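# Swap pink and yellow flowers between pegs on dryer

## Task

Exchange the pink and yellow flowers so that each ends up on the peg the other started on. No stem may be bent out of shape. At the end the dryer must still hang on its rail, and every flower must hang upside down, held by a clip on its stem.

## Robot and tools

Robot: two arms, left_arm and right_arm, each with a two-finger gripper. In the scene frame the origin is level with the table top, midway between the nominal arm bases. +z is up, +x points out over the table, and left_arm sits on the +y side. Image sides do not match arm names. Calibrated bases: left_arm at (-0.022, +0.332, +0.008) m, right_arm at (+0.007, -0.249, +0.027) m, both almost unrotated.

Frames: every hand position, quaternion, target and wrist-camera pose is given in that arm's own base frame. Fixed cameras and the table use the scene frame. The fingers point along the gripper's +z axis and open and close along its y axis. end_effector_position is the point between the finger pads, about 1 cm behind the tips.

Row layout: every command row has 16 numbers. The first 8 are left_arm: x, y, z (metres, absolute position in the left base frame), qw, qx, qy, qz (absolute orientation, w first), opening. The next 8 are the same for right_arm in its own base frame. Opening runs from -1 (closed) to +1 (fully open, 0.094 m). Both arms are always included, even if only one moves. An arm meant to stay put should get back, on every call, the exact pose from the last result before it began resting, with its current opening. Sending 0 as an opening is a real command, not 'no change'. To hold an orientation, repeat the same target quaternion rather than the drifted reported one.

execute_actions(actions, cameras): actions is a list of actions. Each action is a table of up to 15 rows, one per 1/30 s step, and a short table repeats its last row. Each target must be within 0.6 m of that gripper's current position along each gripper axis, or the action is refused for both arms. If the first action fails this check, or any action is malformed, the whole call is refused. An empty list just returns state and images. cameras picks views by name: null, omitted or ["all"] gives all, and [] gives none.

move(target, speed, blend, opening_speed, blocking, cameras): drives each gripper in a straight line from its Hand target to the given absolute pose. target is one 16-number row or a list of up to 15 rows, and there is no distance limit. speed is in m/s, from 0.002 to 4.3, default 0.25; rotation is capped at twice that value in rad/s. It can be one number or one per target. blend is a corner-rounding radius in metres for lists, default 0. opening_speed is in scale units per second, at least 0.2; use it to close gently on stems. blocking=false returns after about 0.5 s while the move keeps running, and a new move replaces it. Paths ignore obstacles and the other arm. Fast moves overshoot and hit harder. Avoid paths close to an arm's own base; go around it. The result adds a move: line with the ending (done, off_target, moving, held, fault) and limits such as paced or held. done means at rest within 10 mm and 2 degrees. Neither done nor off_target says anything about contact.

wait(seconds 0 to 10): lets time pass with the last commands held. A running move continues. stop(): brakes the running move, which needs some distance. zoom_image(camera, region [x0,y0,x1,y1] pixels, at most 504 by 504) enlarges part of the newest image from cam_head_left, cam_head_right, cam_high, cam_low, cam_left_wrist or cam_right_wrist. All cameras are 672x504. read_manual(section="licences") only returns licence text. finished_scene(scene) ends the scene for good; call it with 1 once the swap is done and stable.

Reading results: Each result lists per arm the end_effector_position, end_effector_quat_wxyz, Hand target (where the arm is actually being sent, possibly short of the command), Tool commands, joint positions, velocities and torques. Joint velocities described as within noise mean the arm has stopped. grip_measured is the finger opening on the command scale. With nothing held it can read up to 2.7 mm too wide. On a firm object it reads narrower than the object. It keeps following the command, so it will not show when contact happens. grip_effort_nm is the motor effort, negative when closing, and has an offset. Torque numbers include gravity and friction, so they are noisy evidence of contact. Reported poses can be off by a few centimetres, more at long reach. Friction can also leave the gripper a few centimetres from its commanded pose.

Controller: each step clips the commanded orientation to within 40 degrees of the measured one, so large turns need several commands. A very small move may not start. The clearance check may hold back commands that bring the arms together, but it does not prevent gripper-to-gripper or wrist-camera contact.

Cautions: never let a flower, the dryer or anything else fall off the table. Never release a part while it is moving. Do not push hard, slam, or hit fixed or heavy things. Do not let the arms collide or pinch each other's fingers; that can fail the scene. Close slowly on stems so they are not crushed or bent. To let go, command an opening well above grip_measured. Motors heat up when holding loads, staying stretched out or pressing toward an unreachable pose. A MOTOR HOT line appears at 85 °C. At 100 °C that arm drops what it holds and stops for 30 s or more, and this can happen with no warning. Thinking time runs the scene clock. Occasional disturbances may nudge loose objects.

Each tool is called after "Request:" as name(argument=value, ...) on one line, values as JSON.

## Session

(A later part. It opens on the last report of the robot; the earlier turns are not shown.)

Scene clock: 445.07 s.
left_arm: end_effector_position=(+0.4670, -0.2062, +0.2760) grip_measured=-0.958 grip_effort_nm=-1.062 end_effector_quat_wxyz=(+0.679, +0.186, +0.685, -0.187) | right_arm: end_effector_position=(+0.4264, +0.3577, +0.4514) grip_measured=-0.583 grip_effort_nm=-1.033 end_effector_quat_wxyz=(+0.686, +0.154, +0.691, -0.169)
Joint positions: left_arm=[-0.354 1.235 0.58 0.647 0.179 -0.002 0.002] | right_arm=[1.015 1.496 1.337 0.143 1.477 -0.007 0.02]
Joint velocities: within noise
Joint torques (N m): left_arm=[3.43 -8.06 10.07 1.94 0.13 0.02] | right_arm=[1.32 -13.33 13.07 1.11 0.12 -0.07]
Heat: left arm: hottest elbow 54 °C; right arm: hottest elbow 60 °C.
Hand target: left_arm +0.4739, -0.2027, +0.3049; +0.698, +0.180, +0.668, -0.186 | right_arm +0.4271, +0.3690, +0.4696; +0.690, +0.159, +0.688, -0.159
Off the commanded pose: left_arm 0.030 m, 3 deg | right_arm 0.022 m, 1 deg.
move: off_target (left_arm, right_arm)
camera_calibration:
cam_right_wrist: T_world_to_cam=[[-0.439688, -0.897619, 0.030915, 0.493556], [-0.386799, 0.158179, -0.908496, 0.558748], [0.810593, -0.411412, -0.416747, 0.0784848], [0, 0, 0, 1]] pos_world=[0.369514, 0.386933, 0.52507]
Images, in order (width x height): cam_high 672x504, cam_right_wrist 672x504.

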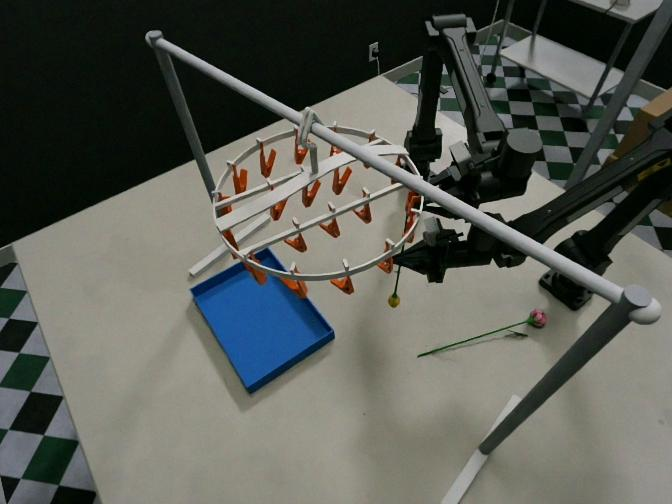

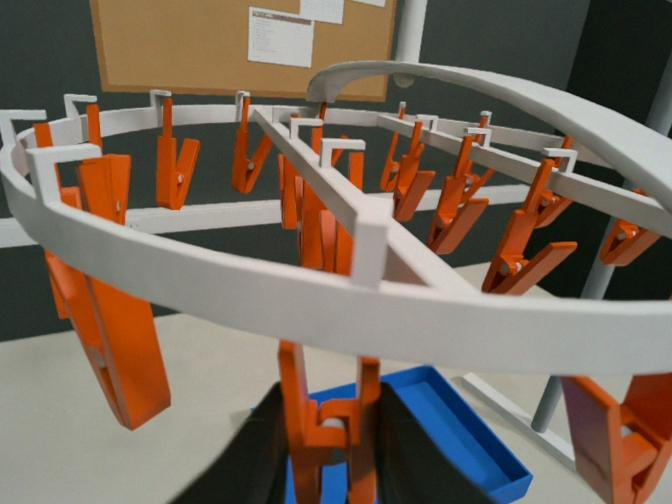

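Request:
move(target=[0.470,-0.206,0.268,0.698,0.180,0.668,-0.1865,-1,0.428,0.370,0.470,0.689,0.159,0.689,-0.159,-0.72], speed=0.08, cameras=["cam_right_wrist","cam_high"])

Request:
zoom_image(camera="cam_high", region=[390, 180, 450, 240])

Request:
zoom_image(camera="cam_right_wrist", region=[220, 354, 430, 504])

Scene clock: 448.83 s.
left_arm: end_effector_position=(+0.4682, -0.2054, +0.2654) grip_measured=-0.958 grip_effort_nm=-1.067 end_effector_quat_wxyz=(+0.692, +0.182, +0.674, -0.186) | right_arm: end_effector_position=(+0.4267, +0.3581, +0.4528) grip_measured=-0.583 grip_effort_nm=-1.038 end_effector_quat_wxyz=(+0.686, +0.155, +0.690, -0.168)
Joint positions: left_arm=[-0.354 1.283 0.556 0.753 0.172 -0.002 0.002] | right_arm=[1.015 1.496 1.341 0.142 1.477 -0.007 0.02]
Joint velocities: within noise
Joint torques (N m): left_arm=[2.49 -6.12 7.31 3.17 -0.07 0.02] | right_arm=[1.38 -13.33 12.86 1.01 0.11 -0.07]
Heat: left arm: hottest elbow 54 °C; right arm: hottest elbow 59 °C.
Hand target: left_arm +0.4699, -0.2060, +0.2680; +0.698, +0.180, +0.668, -0.187 | right_arm +0.4273, +0.3692, +0.4695; +0.690, +0.159, +0.688, -0.159
Off the commanded pose: left_arm 0.003 m, 1 deg | right_arm 0.021 m, 1 deg.
move: off_target (right_arm)
camera_calibration:
cam_right_wrist: T_world_to_cam=[[-0.439673, -0.897713, 0.0282771, 0.4952], [-0.385523, 0.160195, -0.908686, 0.55891], [0.811209, -0.410426, -0.416522, 0.0782589], [0, 0, 0, 1]] pos_world=[0.369714, 0.387133, 0.526467]
Images, in order (width x height): cam_high 672x504, cam_right_wrist 672x504.

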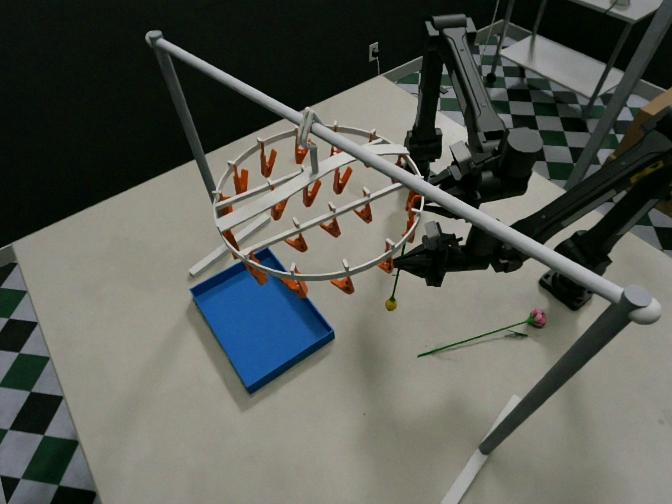

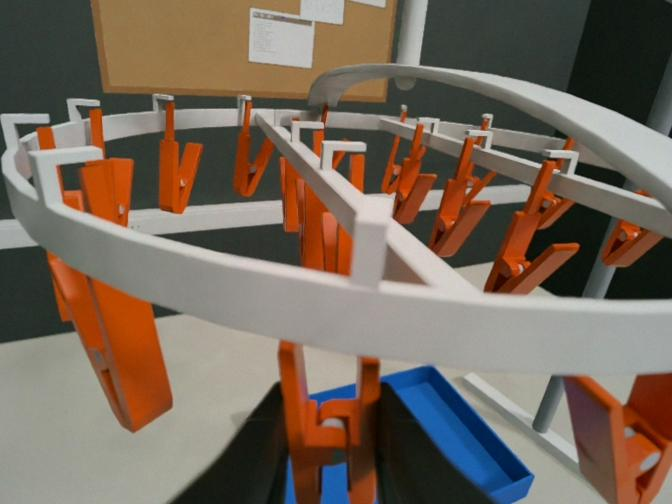

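Scaled by 8.400 from the camera's 672x504 image, which has a finer 960x720 frame.

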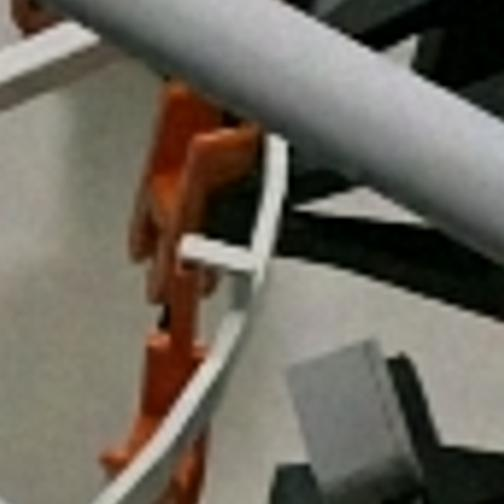

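Scaled by 2.400 from the camera's 672x504 image, which has a finer 960x720 frame.

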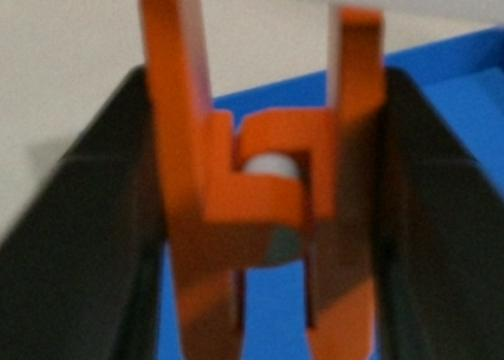

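Request:
move(target=[0.472,-0.206,0.285,0.698,0.180,0.668,-0.1865,-1,0.428,0.366,0.462,0.689,0.159,0.689,-0.159,-0.72], speed=0.08, cameras=["cam_right_wrist","cam_high"])

Request:
zoom_image(camera="cam_high", region=[390, 180, 450, 240])

Request:
zoom_image(camera="cam_right_wrist", region=[220, 354, 430, 504])

Scene clock: 452.87 s.
left_arm: end_effector_position=(+0.4670, -0.2048, +0.2633) grip_measured=-0.958 grip_effort_nm=-1.067 end_effector_quat_wxyz=(+0.685, +0.183, +0.680, -0.185) | right_arm: end_effector_position=(+0.4267, +0.3581, +0.4527) grip_measured=-0.583 grip_effort_nm=-1.038 end_effector_quat_wxyz=(+0.686, +0.155, +0.690, -0.168)
Joint positions: left_arm=[-0.354 1.272 0.556 0.724 0.172 -0.002 0.002] | right_arm=[1.015 1.496 1.341 0.142 1.477 -0.007 0.02]
Joint velocities: within noise
Joint torques (N m): left_arm=[2.61 -8 9.17 1.89 0.01 0.01] | right_arm=[1.08 -13.86 11.15 1.42 -0.05 0.04]
Heat: left arm: hottest elbow 54 °C; right arm: hottest elbow 60 °C.
Hand target: left_arm +0.4714, -0.2058, +0.2850; +0.698, +0.180, +0.668, -0.187 | right_arm +0.4278, +0.3657, +0.4617; +0.689, +0.159, +0.689, -0.159
Off the commanded pose: left_arm 0.022 m, 2 deg | right_arm 0.012 m, 1 deg.
move: off_target (left_arm, right_arm)
camera_calibration:
cam_right_wrist: T_world_to_cam=[[-0.439683, -0.897682, 0.0290736, 0.494866], [-0.385942, 0.159606, -0.908611, 0.559148], [0.811004, -0.410722, -0.416629, 0.0785056], [0, 0, 0, 1]] pos_world=[0.369714, 0.387233, 0.526368]
Images, in order (width x height): cam_high 672x504, cam_right_wrist 672x504.

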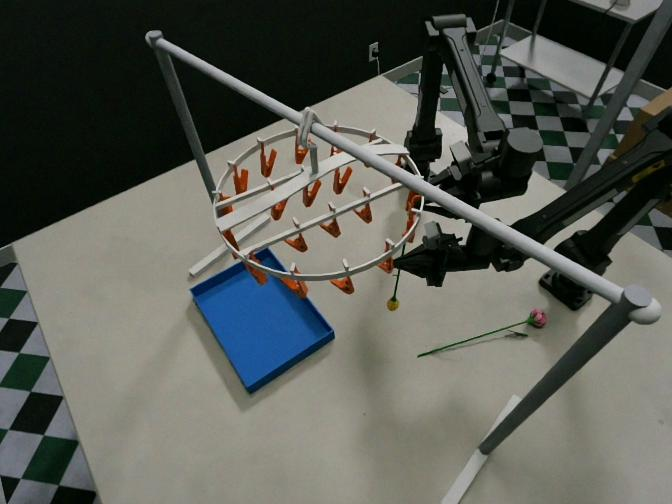

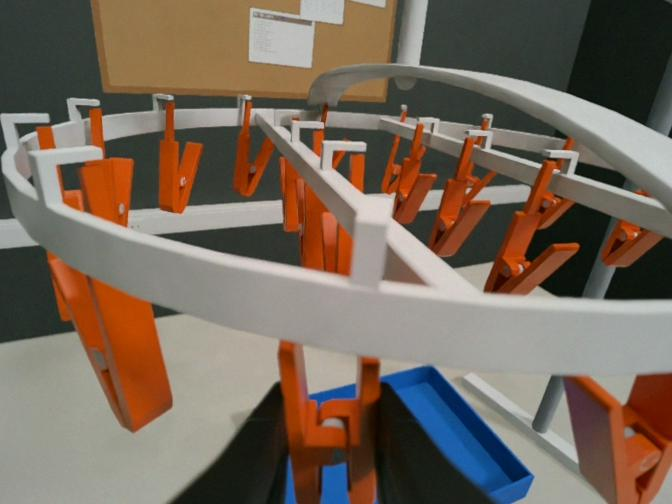

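Scaled by 8.400 from the camera's 672x504 image, which has a finer 960x720 frame.

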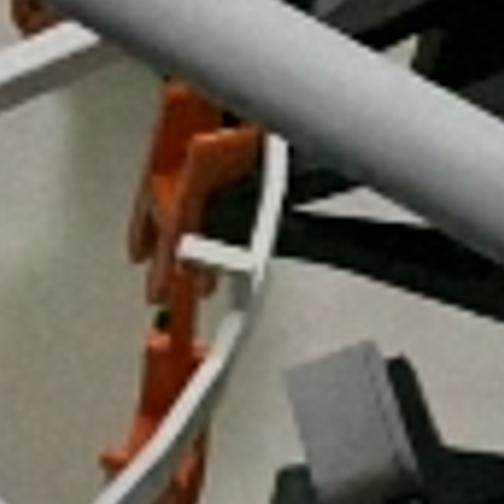

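Scaled by 2.400 from the camera's 672x504 image, which has a finer 960x720 frame.

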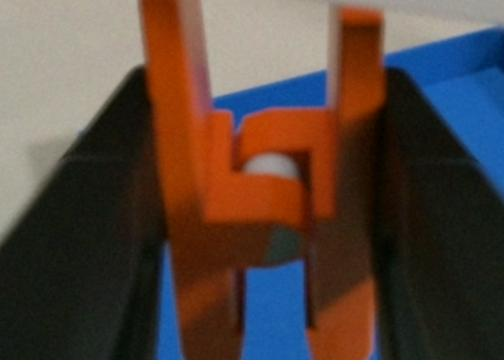

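Request:
move(target=[0.476,-0.221,0.288,0.698,0.180,0.668,-0.1865,-1,0.428,0.366,0.462,0.689,0.159,0.689,-0.159,-0.72], speed=0.08, cameras=["cam_right_wrist","cam_high"])

Request:
zoom_image(camera="cam_high", region=[390, 180, 450, 240])

Request:
zoom_image(camera="cam_right_wrist", region=[220, 354, 430, 504])

Scene clock: 461.40 s.
left_arm: end_effector_position=(+0.4649, -0.2110, +0.2612) grip_measured=-0.958 grip_effort_nm=-1.067 end_effector_quat_wxyz=(+0.683, +0.180, +0.684, -0.181) | right_arm: end_effector_position=(+0.4267, +0.3581, +0.4527) grip_measured=-0.583 grip_effort_nm=-1.043 end_effector_quat_wxyz=(+0.686, +0.155, +0.690, -0.168)
Joint positions: left_arm=[-0.378 1.272 0.556 0.715 0.139 -0.002 0.002] | right_arm=[1.015 1.496 1.341 0.142 1.477 -0.007 0.02]
Joint velocities: within noise
Joint torques (N m): left_arm=[1.79 -6.83 10.86 1.78 -0.07 0.03] | right_arm=[1.08 -13.68 11.15 1.42 -0.05 0.04]
Heat: left arm: hottest elbow 55 °C; right arm: hottest elbow 59 °C.
Hand target: left_arm +0.4743, -0.2203, +0.2881; +0.698, +0.180, +0.668, -0.187 | right_arm +0.4278, +0.3657, +0.4617; +0.689, +0.159, +0.689, -0.159
Off the commanded pose: left_arm 0.031 m, 3 deg | right_arm 0.012 m, 1 deg.
move: off_target (left_arm, right_arm)
camera_calibration:
cam_right_wrist: T_world_to_cam=[[-0.439683, -0.897682, 0.0290736, 0.494866], [-0.385942, 0.159606, -0.908611, 0.559148], [0.811004, -0.410722, -0.416629, 0.0785056], [0, 0, 0, 1]] pos_world=[0.369714, 0.387233, 0.526368]
Images, in order (width x height): cam_high 672x504, cam_right_wrist 672x504.

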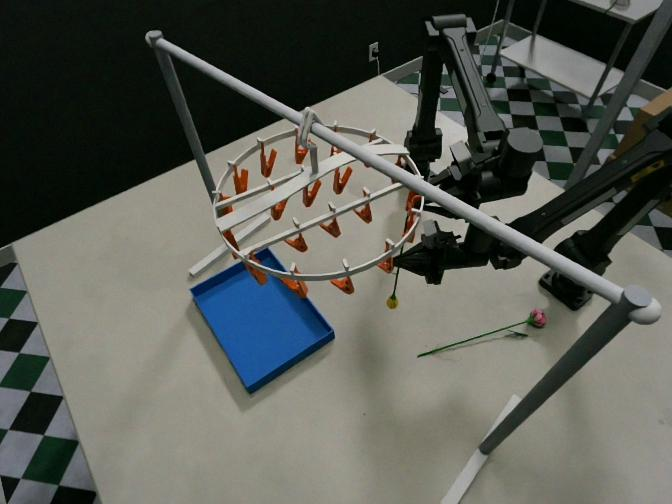

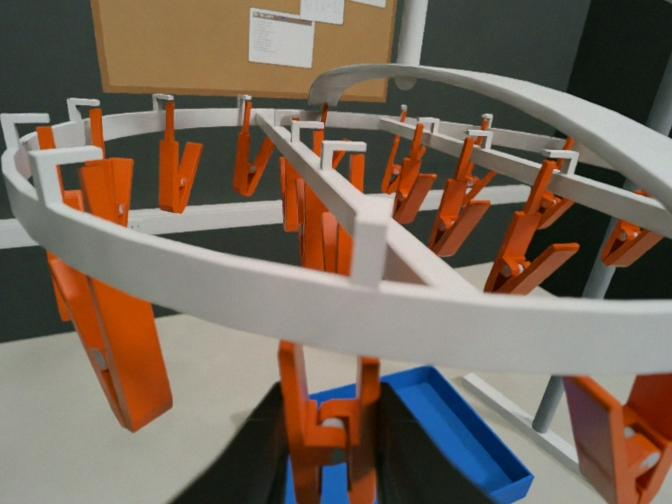

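Scaled by 8.400 from the camera's 672x504 image, which has a finer 960x720 frame.

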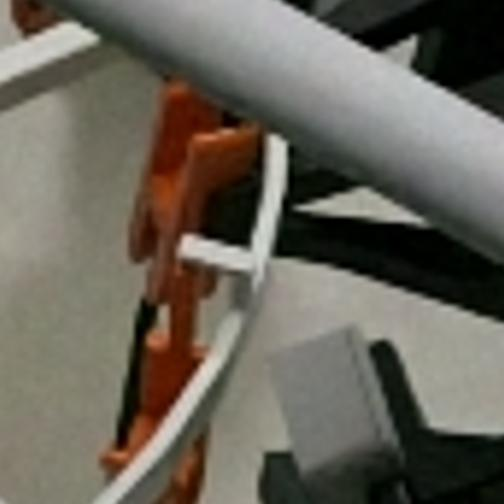

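Scaled by 2.400 from the camera's 672x504 image, which has a finer 960x720 frame.

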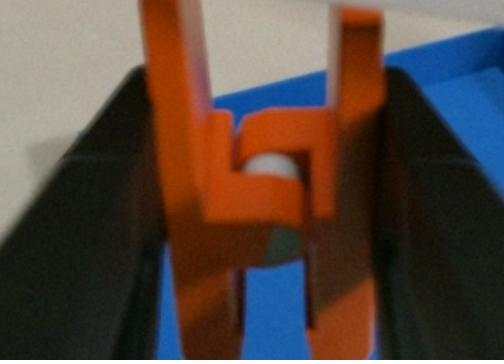

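Request:
move(target=[0.476,-0.220,0.303,0.698,0.180,0.668,-0.1865,-1,0.428,0.366,0.462,0.689,0.159,0.689,-0.159,-0.72], speed=0.08, cameras=["cam_right_wrist","cam_high"])

Request:
zoom_image(camera="cam_high", region=[390, 180, 450, 240])

Request:
zoom_image(camera="cam_right_wrist", region=[220, 354, 430, 504])

Scene clock: 464.73 s.
left_arm: end_effector_position=(+0.4659, -0.2114, +0.2676) grip_measured=-0.958 grip_effort_nm=-1.062 end_effector_quat_wxyz=(+0.678, +0.180, +0.690, -0.181) | right_arm: end_effector_position=(+0.4267, +0.3581, +0.4527) grip_measured=-0.583 grip_effort_nm=-1.033 end_effector_quat_wxyz=(+0.686, +0.155, +0.690, -0.168)
Joint positions: left_arm=[-0.378 1.25 0.573 0.661 0.138 -0.002 0.002] | right_arm=[1.015 1.496 1.341 0.142 1.477 -0.007 0.02]
Joint velocities: within noise
Joint torques (N m): left_arm=[1.9 -7.71 11.26 1.78 0.04 0.03] | right_arm=[1.03 -13.92 11.15 1.39 -0.03 0.04]
Heat: left arm: hottest elbow 56 °C; right arm: hottest elbow 59 °C.
Hand target: left_arm +0.4739, -0.2191, +0.3030; +0.698, +0.180, +0.668, -0.187 | right_arm +0.4278, +0.3657, +0.4617; +0.689, +0.159, +0.689, -0.159
Off the commanded pose: left_arm 0.038 m, 3 deg | right_arm 0.012 m, 1 deg.
move: off_target (left_arm, right_arm)
camera_calibration:
cam_right_wrist: T_world_to_cam=[[-0.439683, -0.897682, 0.0290736, 0.494866], [-0.385942, 0.159606, -0.908611, 0.559148], [0.811004, -0.410722, -0.416629, 0.0785056], [0, 0, 0, 1]] pos_world=[0.369714, 0.387233, 0.526368]
Images, in order (width x height): cam_high 672x504, cam_right_wrist 672x504.

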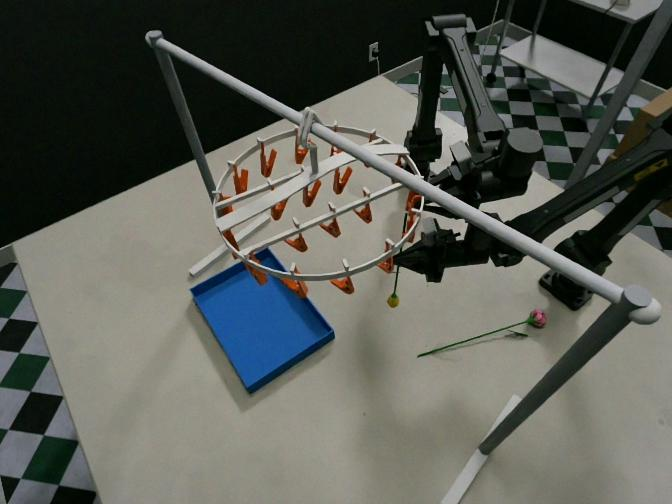

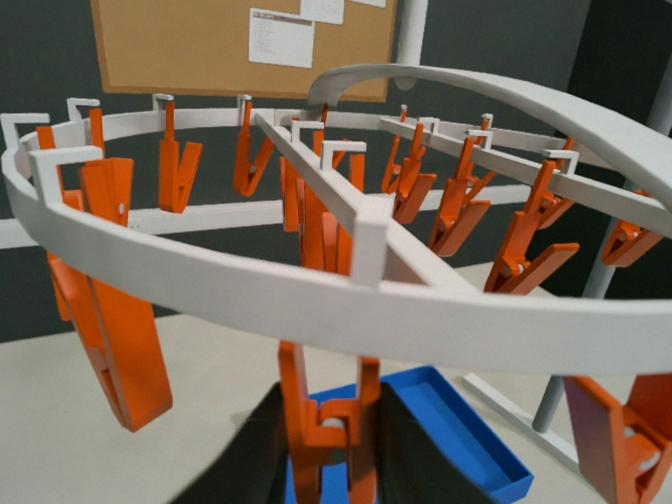

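Scaled by 8.400 from the camera's 672x504 image, which has a finer 960x720 frame.

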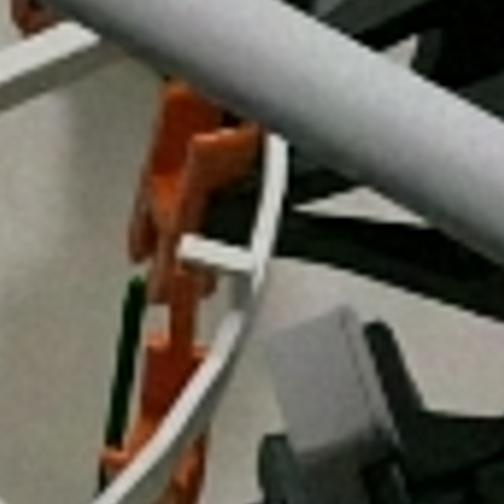

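Scaled by 2.400 from the camera's 672x504 image, which has a finer 960x720 frame.

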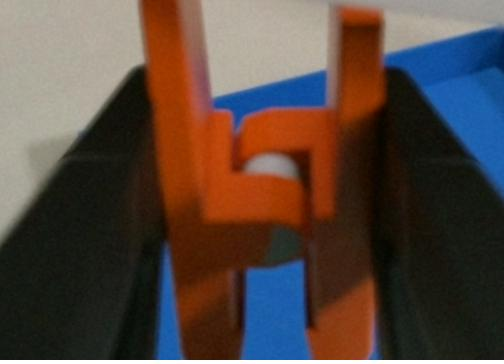

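Request:
move(target=[0.476,-0.220,0.310,0.7065,0.177,0.660,-0.1885,-1,0.428,0.366,0.462,0.689,0.159,0.689,-0.159,-0.72], speed=0.08, cameras=["cam_right_wrist","cam_high"])

Request:
zoom_image(camera="cam_high", region=[390, 180, 450, 240])

Request:
zoom_image(camera="cam_right_wrist", region=[220, 354, 430, 504])

Scene clock: 468.67 s.
left_arm: end_effector_position=(+0.4659, -0.2114, +0.2675) grip_measured=-0.958 grip_effort_nm=-1.067 end_effector_quat_wxyz=(+0.677, +0.180, +0.690, -0.181) | right_arm: end_effector_position=(+0.4267, +0.3581, +0.4527) grip_measured=-0.583 grip_effort_nm=-1.028 end_effector_quat_wxyz=(+0.686, +0.155, +0.690, -0.168)
Joint positions: left_arm=[-0.378 1.25 0.573 0.661 0.138 -0.002 0.002] | right_arm=[1.015 1.496 1.341 0.142 1.477 -0.007 0.02]
Joint velocities: within noise
Joint torques (N m): left_arm=[1.9 -7.88 11.32 2.67 -0.04 -0.02] | right_arm=[1.08 -13.74 11.17 1.42 -0.05 0.05]
Heat: left arm: hottest elbow 57 °C; right arm: hottest elbow 59 °C.
Hand target: left_arm +0.4734, -0.2189, +0.3098; +0.706, +0.177, +0.660, -0.189 | right_arm +0.4278, +0.3657, +0.4617; +0.689, +0.159, +0.689, -0.159
Off the commanded pose: left_arm 0.045 m, 5 deg | right_arm 0.012 m, 1 deg.
move: off_target (left_arm, right_arm)
camera_calibration:
cam_right_wrist: T_world_to_cam=[[-0.439683, -0.897682, 0.0290736, 0.494866], [-0.385942, 0.159606, -0.908611, 0.559148], [0.811004, -0.410722, -0.416629, 0.0785056], [0, 0, 0, 1]] pos_world=[0.369714, 0.387233, 0.526368]
Images, in order (width x height): cam_high 672x504, cam_right_wrist 672x504.

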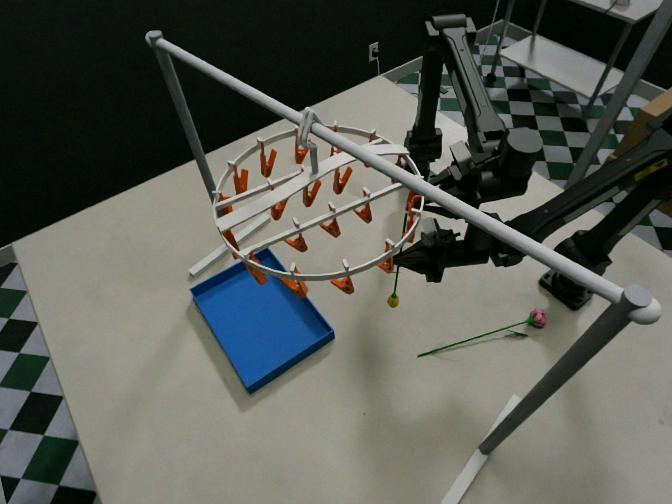

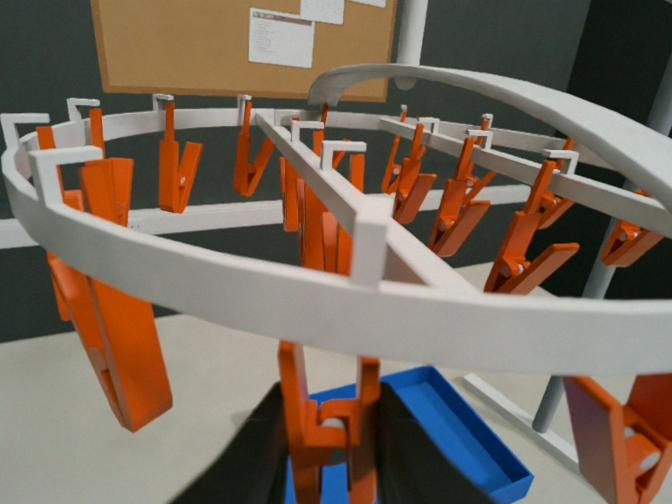

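Scaled by 8.400 from the camera's 672x504 image, which has a finer 960x720 frame.

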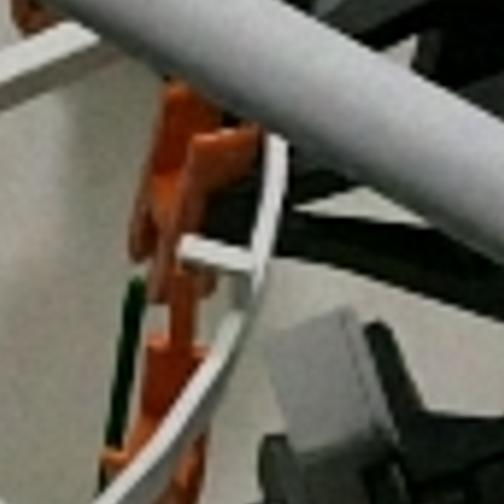

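Scaled by 2.400 from the camera's 672x504 image, which has a finer 960x720 frame.

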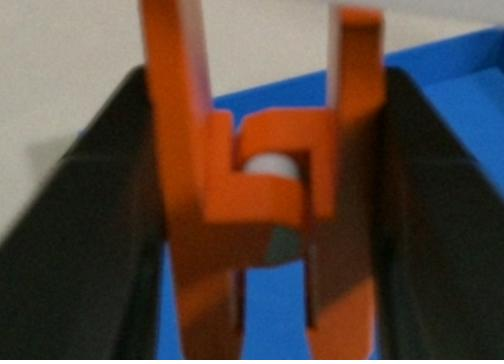

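Request:
move(target=[0.476,-0.221,0.316,0.7235,0.1715,0.640,-0.1938,-1,0.428,0.366,0.462,0.689,0.159,0.689,-0.159,-0.72], speed=0.08, cameras=["cam_right_wrist","cam_high"])

Request:
zoom_image(camera="cam_high", region=[390, 180, 450, 240])

Request:
zoom_image(camera="cam_right_wrist", region=[220, 354, 430, 504])

Scene clock: 472.27 s.
left_arm: end_effector_position=(+0.4664, -0.2113, +0.2798) grip_measured=-0.958 grip_effort_nm=-1.062 end_effector_quat_wxyz=(+0.696, +0.176, +0.672, -0.184) | right_arm: end_effector_position=(+0.4267, +0.3582, +0.4527) grip_measured=-0.583 grip_effort_nm=-1.033 end_effector_quat_wxyz=(+0.686, +0.155, +0.690, -0.168)
Joint positions: left_arm=[-0.378 1.254 0.573 0.717 0.137 -0.007 0.002] | right_arm=[1.015 1.496 1.341 0.142 1.476 -0.007 0.02]
Joint velocities: within noise
Joint torques (N m): left_arm=[1.73 -6.59 10.82 3.64 -0.07 -0.07] | right_arm=[1.03 -13.74 11.15 1.43 -0.04 0.05]
Heat: left arm: hottest elbow 58 °C; right arm: hottest elbow 59 °C.
Hand target: left_arm +0.4737, -0.2199, +0.3157; +0.723, +0.172, +0.640, -0.194 | right_arm +0.4278, +0.3657, +0.4617; +0.689, +0.159, +0.689, -0.159
Off the commanded pose: left_arm 0.039 m, 5 deg | right_arm 0.012 m, 1 deg.
move: off_target (left_arm, right_arm)
camera_calibration:
cam_right_wrist: T_world_to_cam=[[-0.439359, -0.897843, 0.029005, 0.494844], [-0.385958, 0.159515, -0.908621, 0.559194], [0.811172, -0.410405, -0.416614, 0.0783123], [0, 0, 0, 1]] pos_world=[0.369715, 0.387233, 0.526368]
Images, in order (width x height): cam_high 672x504, cam_right_wrist 672x504.

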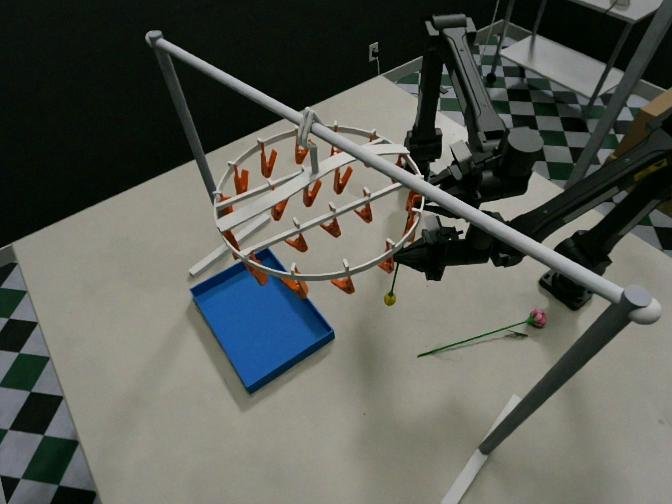

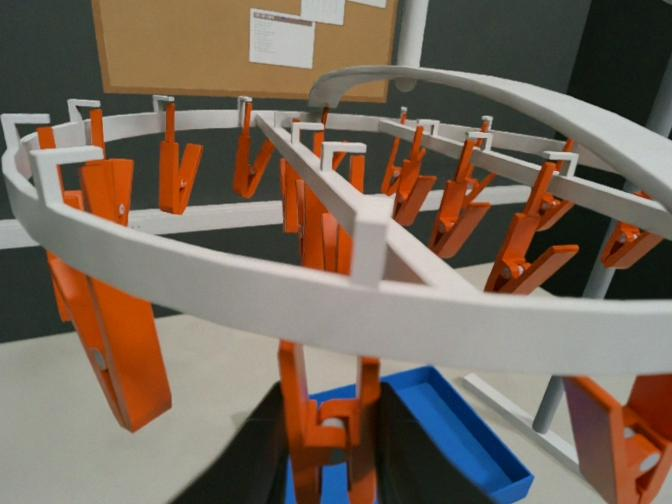

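Scaled by 8.400 from the camera's 672x504 image, which has a finer 960x720 frame.

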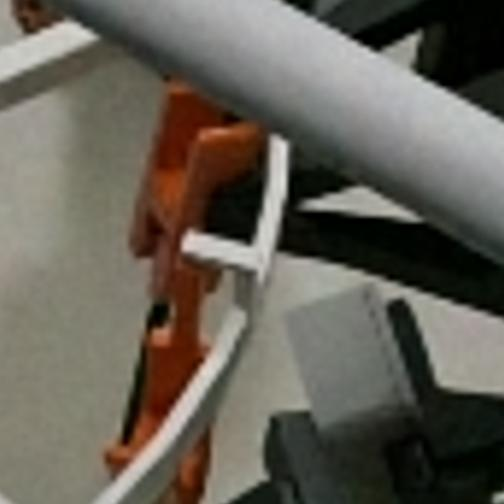

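Scaled by 2.400 from the camera's 672x504 image, which has a finer 960x720 frame.

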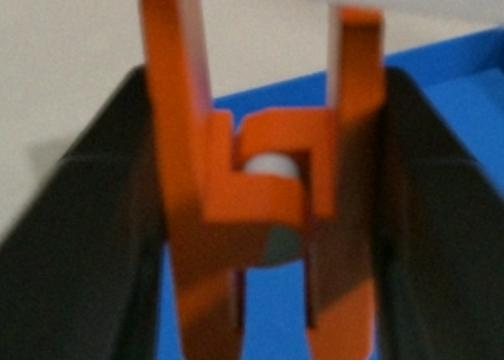

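Request:
move(target=[0.476,-0.220,0.325,0.7235,0.1715,0.640,-0.1938,-1,0.428,0.366,0.462,0.689,0.159,0.689,-0.159,-0.72], speed=0.08, cameras=["cam_right_wrist","cam_high"])

Request:
zoom_image(camera="cam_high", region=[390, 180, 450, 240])

Request:
zoom_image(camera="cam_right_wrist", region=[220, 354, 430, 504])

Scene clock: 476.60 s.
left_arm: end_effector_position=(+0.4664, -0.2113, +0.2798) grip_measured=-0.958 grip_effort_nm=-1.067 end_effector_quat_wxyz=(+0.696, +0.176, +0.672, -0.184) | right_arm: end_effector_position=(+0.4267, +0.3582, +0.4527) grip_measured=-0.583 grip_effort_nm=-1.033 end_effector_quat_wxyz=(+0.686, +0.155, +0.690, -0.168)
Joint positions: left_arm=[-0.378 1.254 0.573 0.717 0.137 -0.007 0.002] | right_arm=[1.015 1.496 1.341 0.142 1.476 -0.007 0.02]
Joint velocities: within noise
Joint torques (N m): left_arm=[1.96 -8.18 11.58 2.4 0.02 -0.06] | right_arm=[1.03 -13.86 11.15 1.42 -0.04 0.04]
Heat: left arm: hottest elbow 59 °C; right arm: hottest elbow 59 °C.
Hand target: left_arm +0.4731, -0.2187, +0.3248; +0.723, +0.172, +0.640, -0.194 | right_arm +0.4278, +0.3657, +0.4617; +0.689, +0.159, +0.689, -0.159
Off the commanded pose: left_arm 0.047 m, 5 deg | right_arm 0.012 m, 1 deg.
move: off_target (left_arm, right_arm)
camera_calibration:
cam_right_wrist: T_world_to_cam=[[-0.439359, -0.897843, 0.029005, 0.494844], [-0.385958, 0.159515, -0.908621, 0.559194], [0.811172, -0.410405, -0.416614, 0.0783123], [0, 0, 0, 1]] pos_world=[0.369715, 0.387233, 0.526368]
Images, in order (width x height): cam_high 672x504, cam_right_wrist 672x504.

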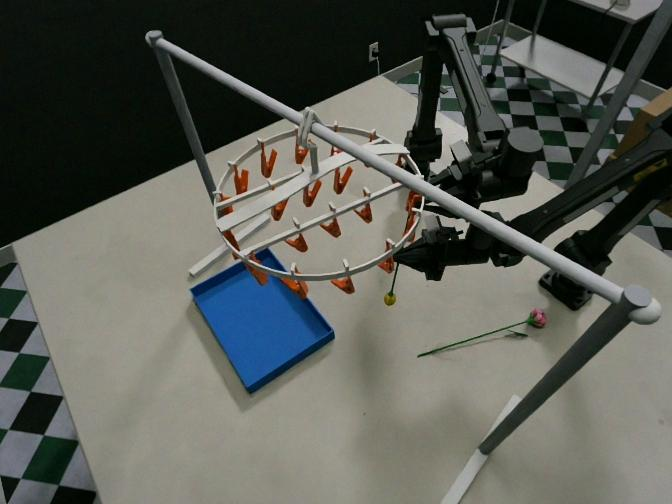

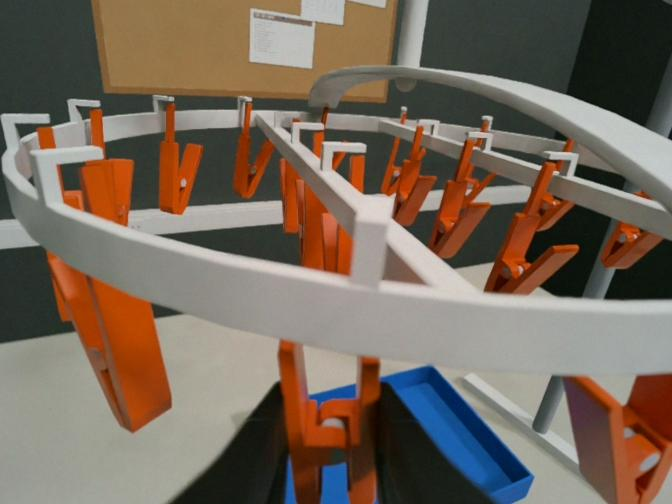

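Scaled by 8.400 from the camera's 672x504 image, which has a finer 960x720 frame.

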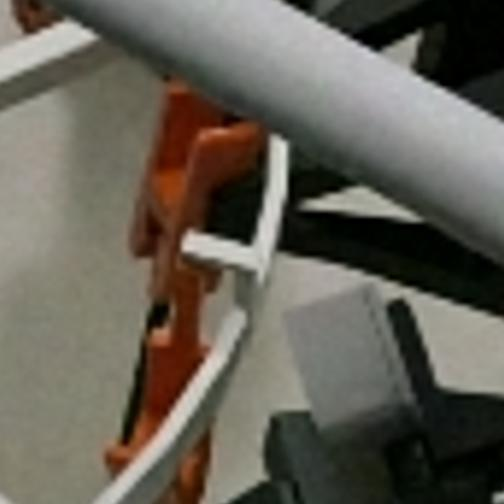

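Scaled by 2.400 from the camera's 672x504 image, which has a finer 960x720 frame.

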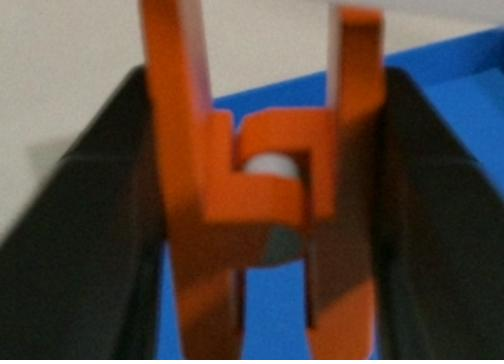

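Request:
move(target=[0.476,-0.220,0.331,0.7235,0.1715,0.640,-0.1938,-1,0.428,0.366,0.462,0.689,0.159,0.689,-0.159,-0.72], speed=0.08, cameras=["cam_right_wrist","cam_high"])

Request:
zoom_image(camera="cam_high", region=[390, 180, 450, 240])

Request:
zoom_image(camera="cam_right_wrist", region=[220, 354, 430, 504])

Scene clock: 480.70 s.
left_arm: end_effector_position=(+0.4657, -0.2110, +0.2793) grip_measured=-0.958 grip_effort_nm=-1.067 end_effector_quat_wxyz=(+0.693, +0.176, +0.674, -0.184) | right_arm: end_effector_position=(+0.4267, +0.3582, +0.4527) grip_measured=-0.583 grip_effort_nm=-1.033 end_effector_quat_wxyz=(+0.686, +0.155, +0.690, -0.168)
Joint positions: left_arm=[-0.378 1.248 0.573 0.703 0.137 -0.008 0.002] | right_arm=[1.015 1.496 1.341 0.142 1.476 -0.007 0.02]
Joint velocities: within noise
Joint torques (N m): left_arm=[1.96 -8.64 12.15 2.04 0.03 -0.06] | right_arm=[0.85 -13.8 11.25 1.39 -0.05 0.05]
Heat: left arm: hottest elbow 60 °C; right arm: hottest elbow 59 °C.
Hand target: left_arm +0.4724, -0.2184, +0.3307; +0.724, +0.172, +0.640, -0.194 | right_arm +0.4278, +0.3657, +0.4617; +0.689, +0.159, +0.689, -0.159
Off the commanded pose: left_arm 0.053 m, 5 deg | right_arm 0.012 m, 1 deg.
move: off_target (left_arm, right_arm)
camera_calibration:
cam_right_wrist: T_world_to_cam=[[-0.439359, -0.897843, 0.029005, 0.494844], [-0.385958, 0.159515, -0.908621, 0.559194], [0.811172, -0.410405, -0.416614, 0.0783123], [0, 0, 0, 1]] pos_world=[0.369715, 0.387233, 0.526368]
Images, in order (width x height): cam_high 672x504, cam_right_wrist 672x504.

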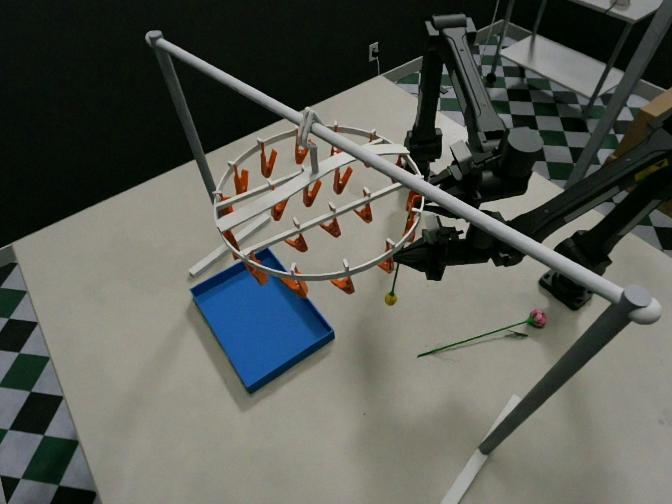

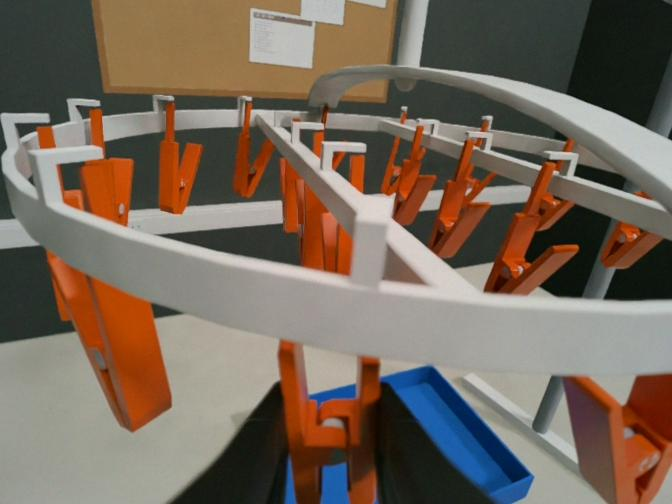

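Scaled by 8.400 from the camera's 672x504 image, which has a finer 960x720 frame.

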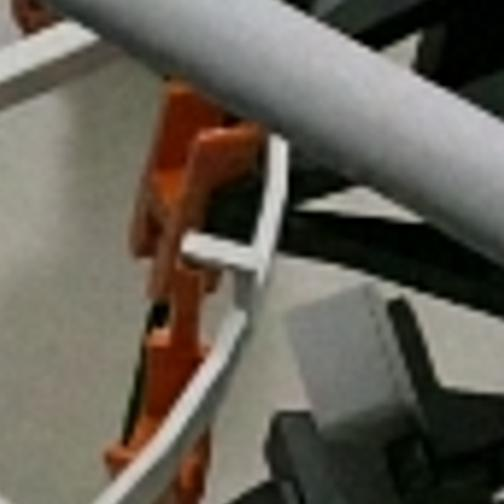

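Scaled by 2.400 from the camera's 672x504 image, which has a finer 960x720 frame.

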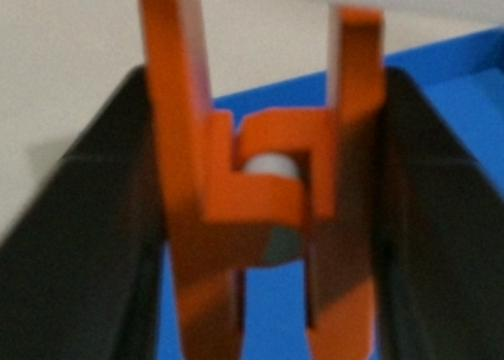

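Request:
move(target=[0.473,-0.2155,0.270,0.712,0.175,0.6525,-0.191,-1,0.428,0.366,0.462,0.689,0.159,0.689,-0.159,-0.72], speed=0.08, cameras=["cam_right_wrist","cam_high"])

Request:
zoom_image(camera="cam_high", region=[390, 180, 450, 240])

Scene clock: 486.07 s.
left_arm: end_effector_position=(+0.4718, -0.2145, +0.2681) grip_measured=-0.958 grip_effort_nm=-1.072 end_effector_quat_wxyz=(+0.707, +0.176, +0.658, -0.188) | right_arm: end_effector_position=(+0.4267, +0.3582, +0.4527) grip_measured=-0.583 grip_effort_nm=-1.033 end_effector_quat_wxyz=(+0.686, +0.155, +0.690, -0.168)
Joint positions: left_arm=[-0.378 1.325 0.563 0.834 0.143 -0.008 0.002] | right_arm=[1.015 1.496 1.341 0.142 1.476 -0.007 0.02]
Joint velocities: within noise
Joint torques (N m): left_arm=[2.55 -6.48 7.08 3.1 0.14 0] | right_arm=[1.08 -13.86 11.17 1.36 -0.03 0.06]
Heat: left arm: hottest elbow 61 °C; right arm: hottest elbow 59 °C.
Hand target: left_arm +0.4729, -0.2155, +0.2701; +0.712, +0.175, +0.653, -0.191 | right_arm +0.4278, +0.3657, +0.4617; +0.689, +0.159, +0.689, -0.159
Off the commanded pose: left_arm 0.002 m, 1 deg | right_arm 0.012 m, 1 deg.
move: off_target (right_arm)
camera_calibration:
cam_right_wrist: T_world_to_cam=[[-0.439359, -0.897843, 0.029005, 0.494844], [-0.385958, 0.159515, -0.908621, 0.559194], [0.811172, -0.410405, -0.416614, 0.0783123], [0, 0, 0, 1]] pos_world=[0.369715, 0.387233, 0.526368]
Images, in order (width x height): cam_high 672x504, cam_right_wrist 672x504.

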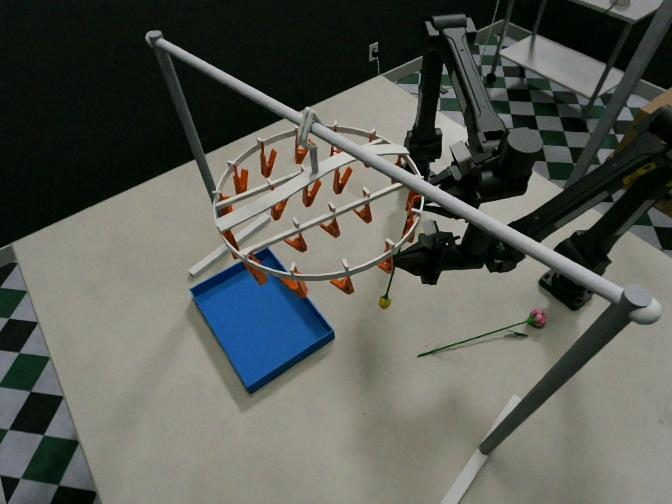

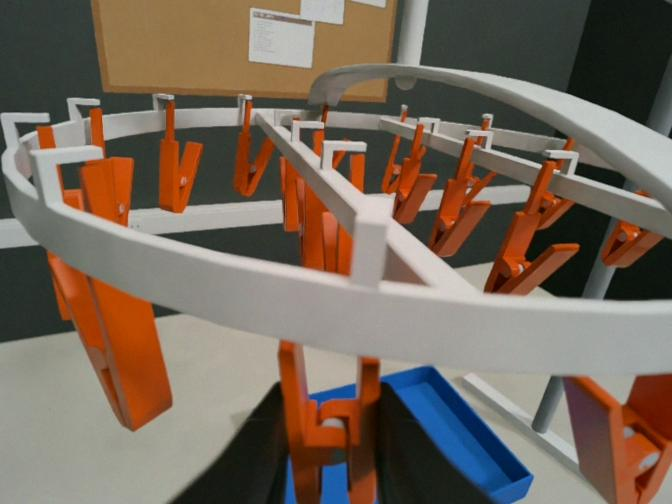

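Scaled by 8.400 from the camera's 672x504 image, which has a finer 960x720 frame.

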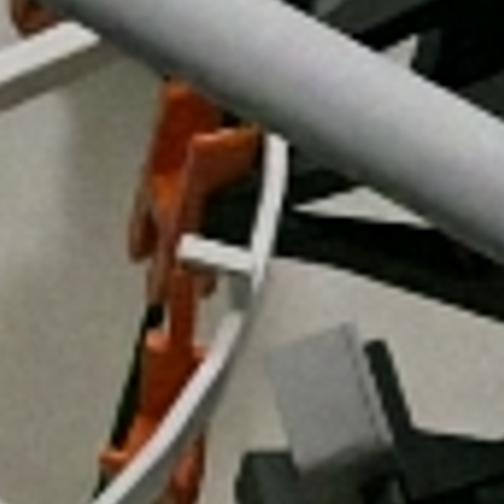

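Request:
move(target=[0.480,-0.219,0.312,0.7235,0.1715,0.640,-0.1938,-1,0.428,0.366,0.462,0.689,0.159,0.689,-0.159,-0.72], speed=0.08, cameras=["cam_right_wrist","cam_high"])

Request:
zoom_image(camera="cam_high", region=[390, 180, 450, 240])

Request:
zoom_image(camera="cam_right_wrist", region=[220, 354, 430, 504])

Scene clock: 490.17 s.
left_arm: end_effector_position=(+0.4693, -0.2136, +0.2773) grip_measured=-0.958 grip_effort_nm=-1.062 end_effector_quat_wxyz=(+0.704, +0.177, +0.661, -0.187) | right_arm: end_effector_position=(+0.4267, +0.3582, +0.4527) grip_measured=-0.583 grip_effort_nm=-1.038 end_effector_quat_wxyz=(+0.686, +0.155, +0.690, -0.168)
Joint positions: left_arm=[-0.378 1.288 0.57 0.782 0.143 -0.008 0.002] | right_arm=[1.015 1.496 1.341 0.142 1.476 -0.007 0.02]
Joint velocities: within noise
Joint torques (N m): left_arm=[2.43 -7.94 11 1.81 0.03 -0.06] | right_arm=[1.2 -13.8 11.15 1.43 -0.03 0.05]
Heat: left arm: hottest elbow 60 °C; right arm: hottest elbow 59 °C.
Hand target: left_arm +0.4780, -0.2182, +0.3121; +0.724, +0.172, +0.640, -0.194 | right_arm +0.4278, +0.3657, +0.4617; +0.689, +0.159, +0.689, -0.159
Off the commanded pose: left_arm 0.037 m, 3 deg | right_arm 0.012 m, 1 deg.
move: off_target (left_arm, right_arm)
camera_calibration:
cam_right_wrist: T_world_to_cam=[[-0.439359, -0.897843, 0.029005, 0.494844], [-0.385958, 0.159515, -0.908621, 0.559194], [0.811172, -0.410405, -0.416614, 0.0783123], [0, 0, 0, 1]] pos_world=[0.369715, 0.387233, 0.526368]
Images, in order (width x height): cam_high 672x504, cam_right_wrist 672x504.

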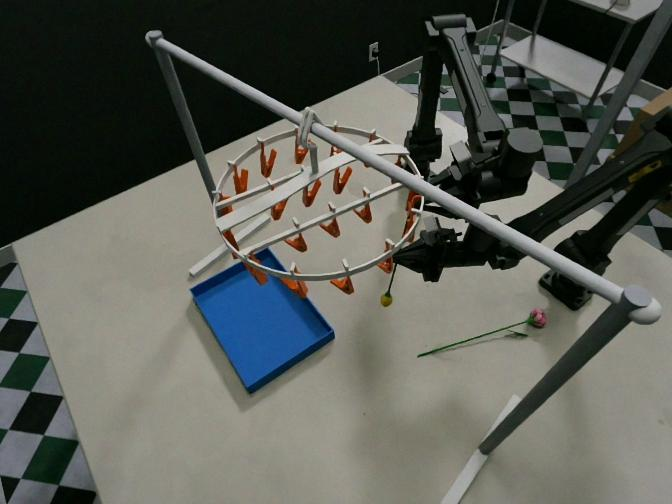

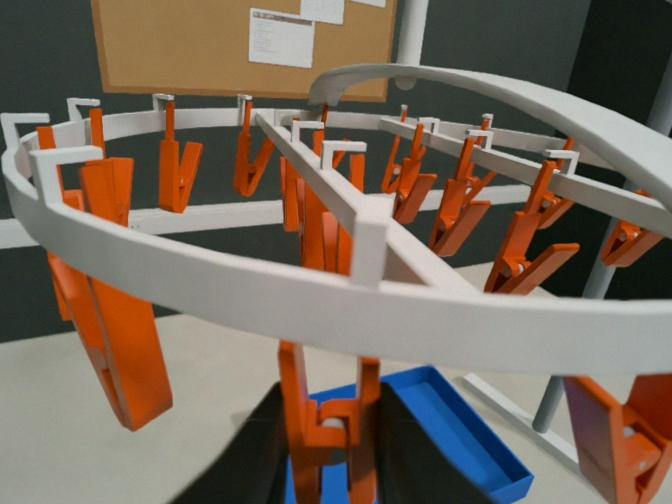

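Scaled by 8.400 from the camera's 672x504 image, which has a finer 960x720 frame.

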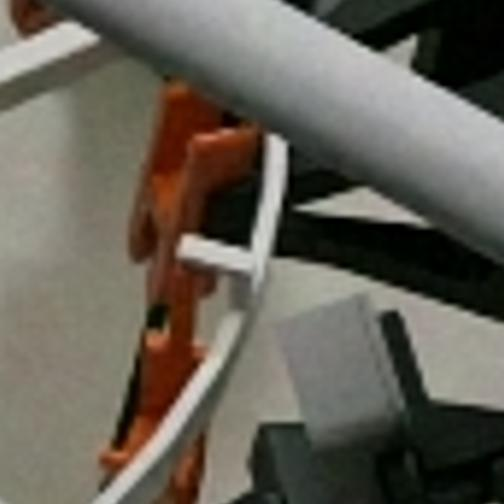

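Scaled by 2.400 from the camera's 672x504 image, which has a finer 960x720 frame.

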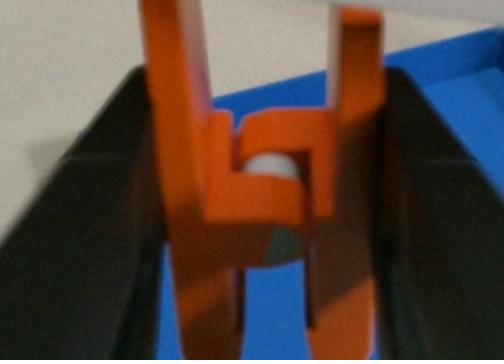

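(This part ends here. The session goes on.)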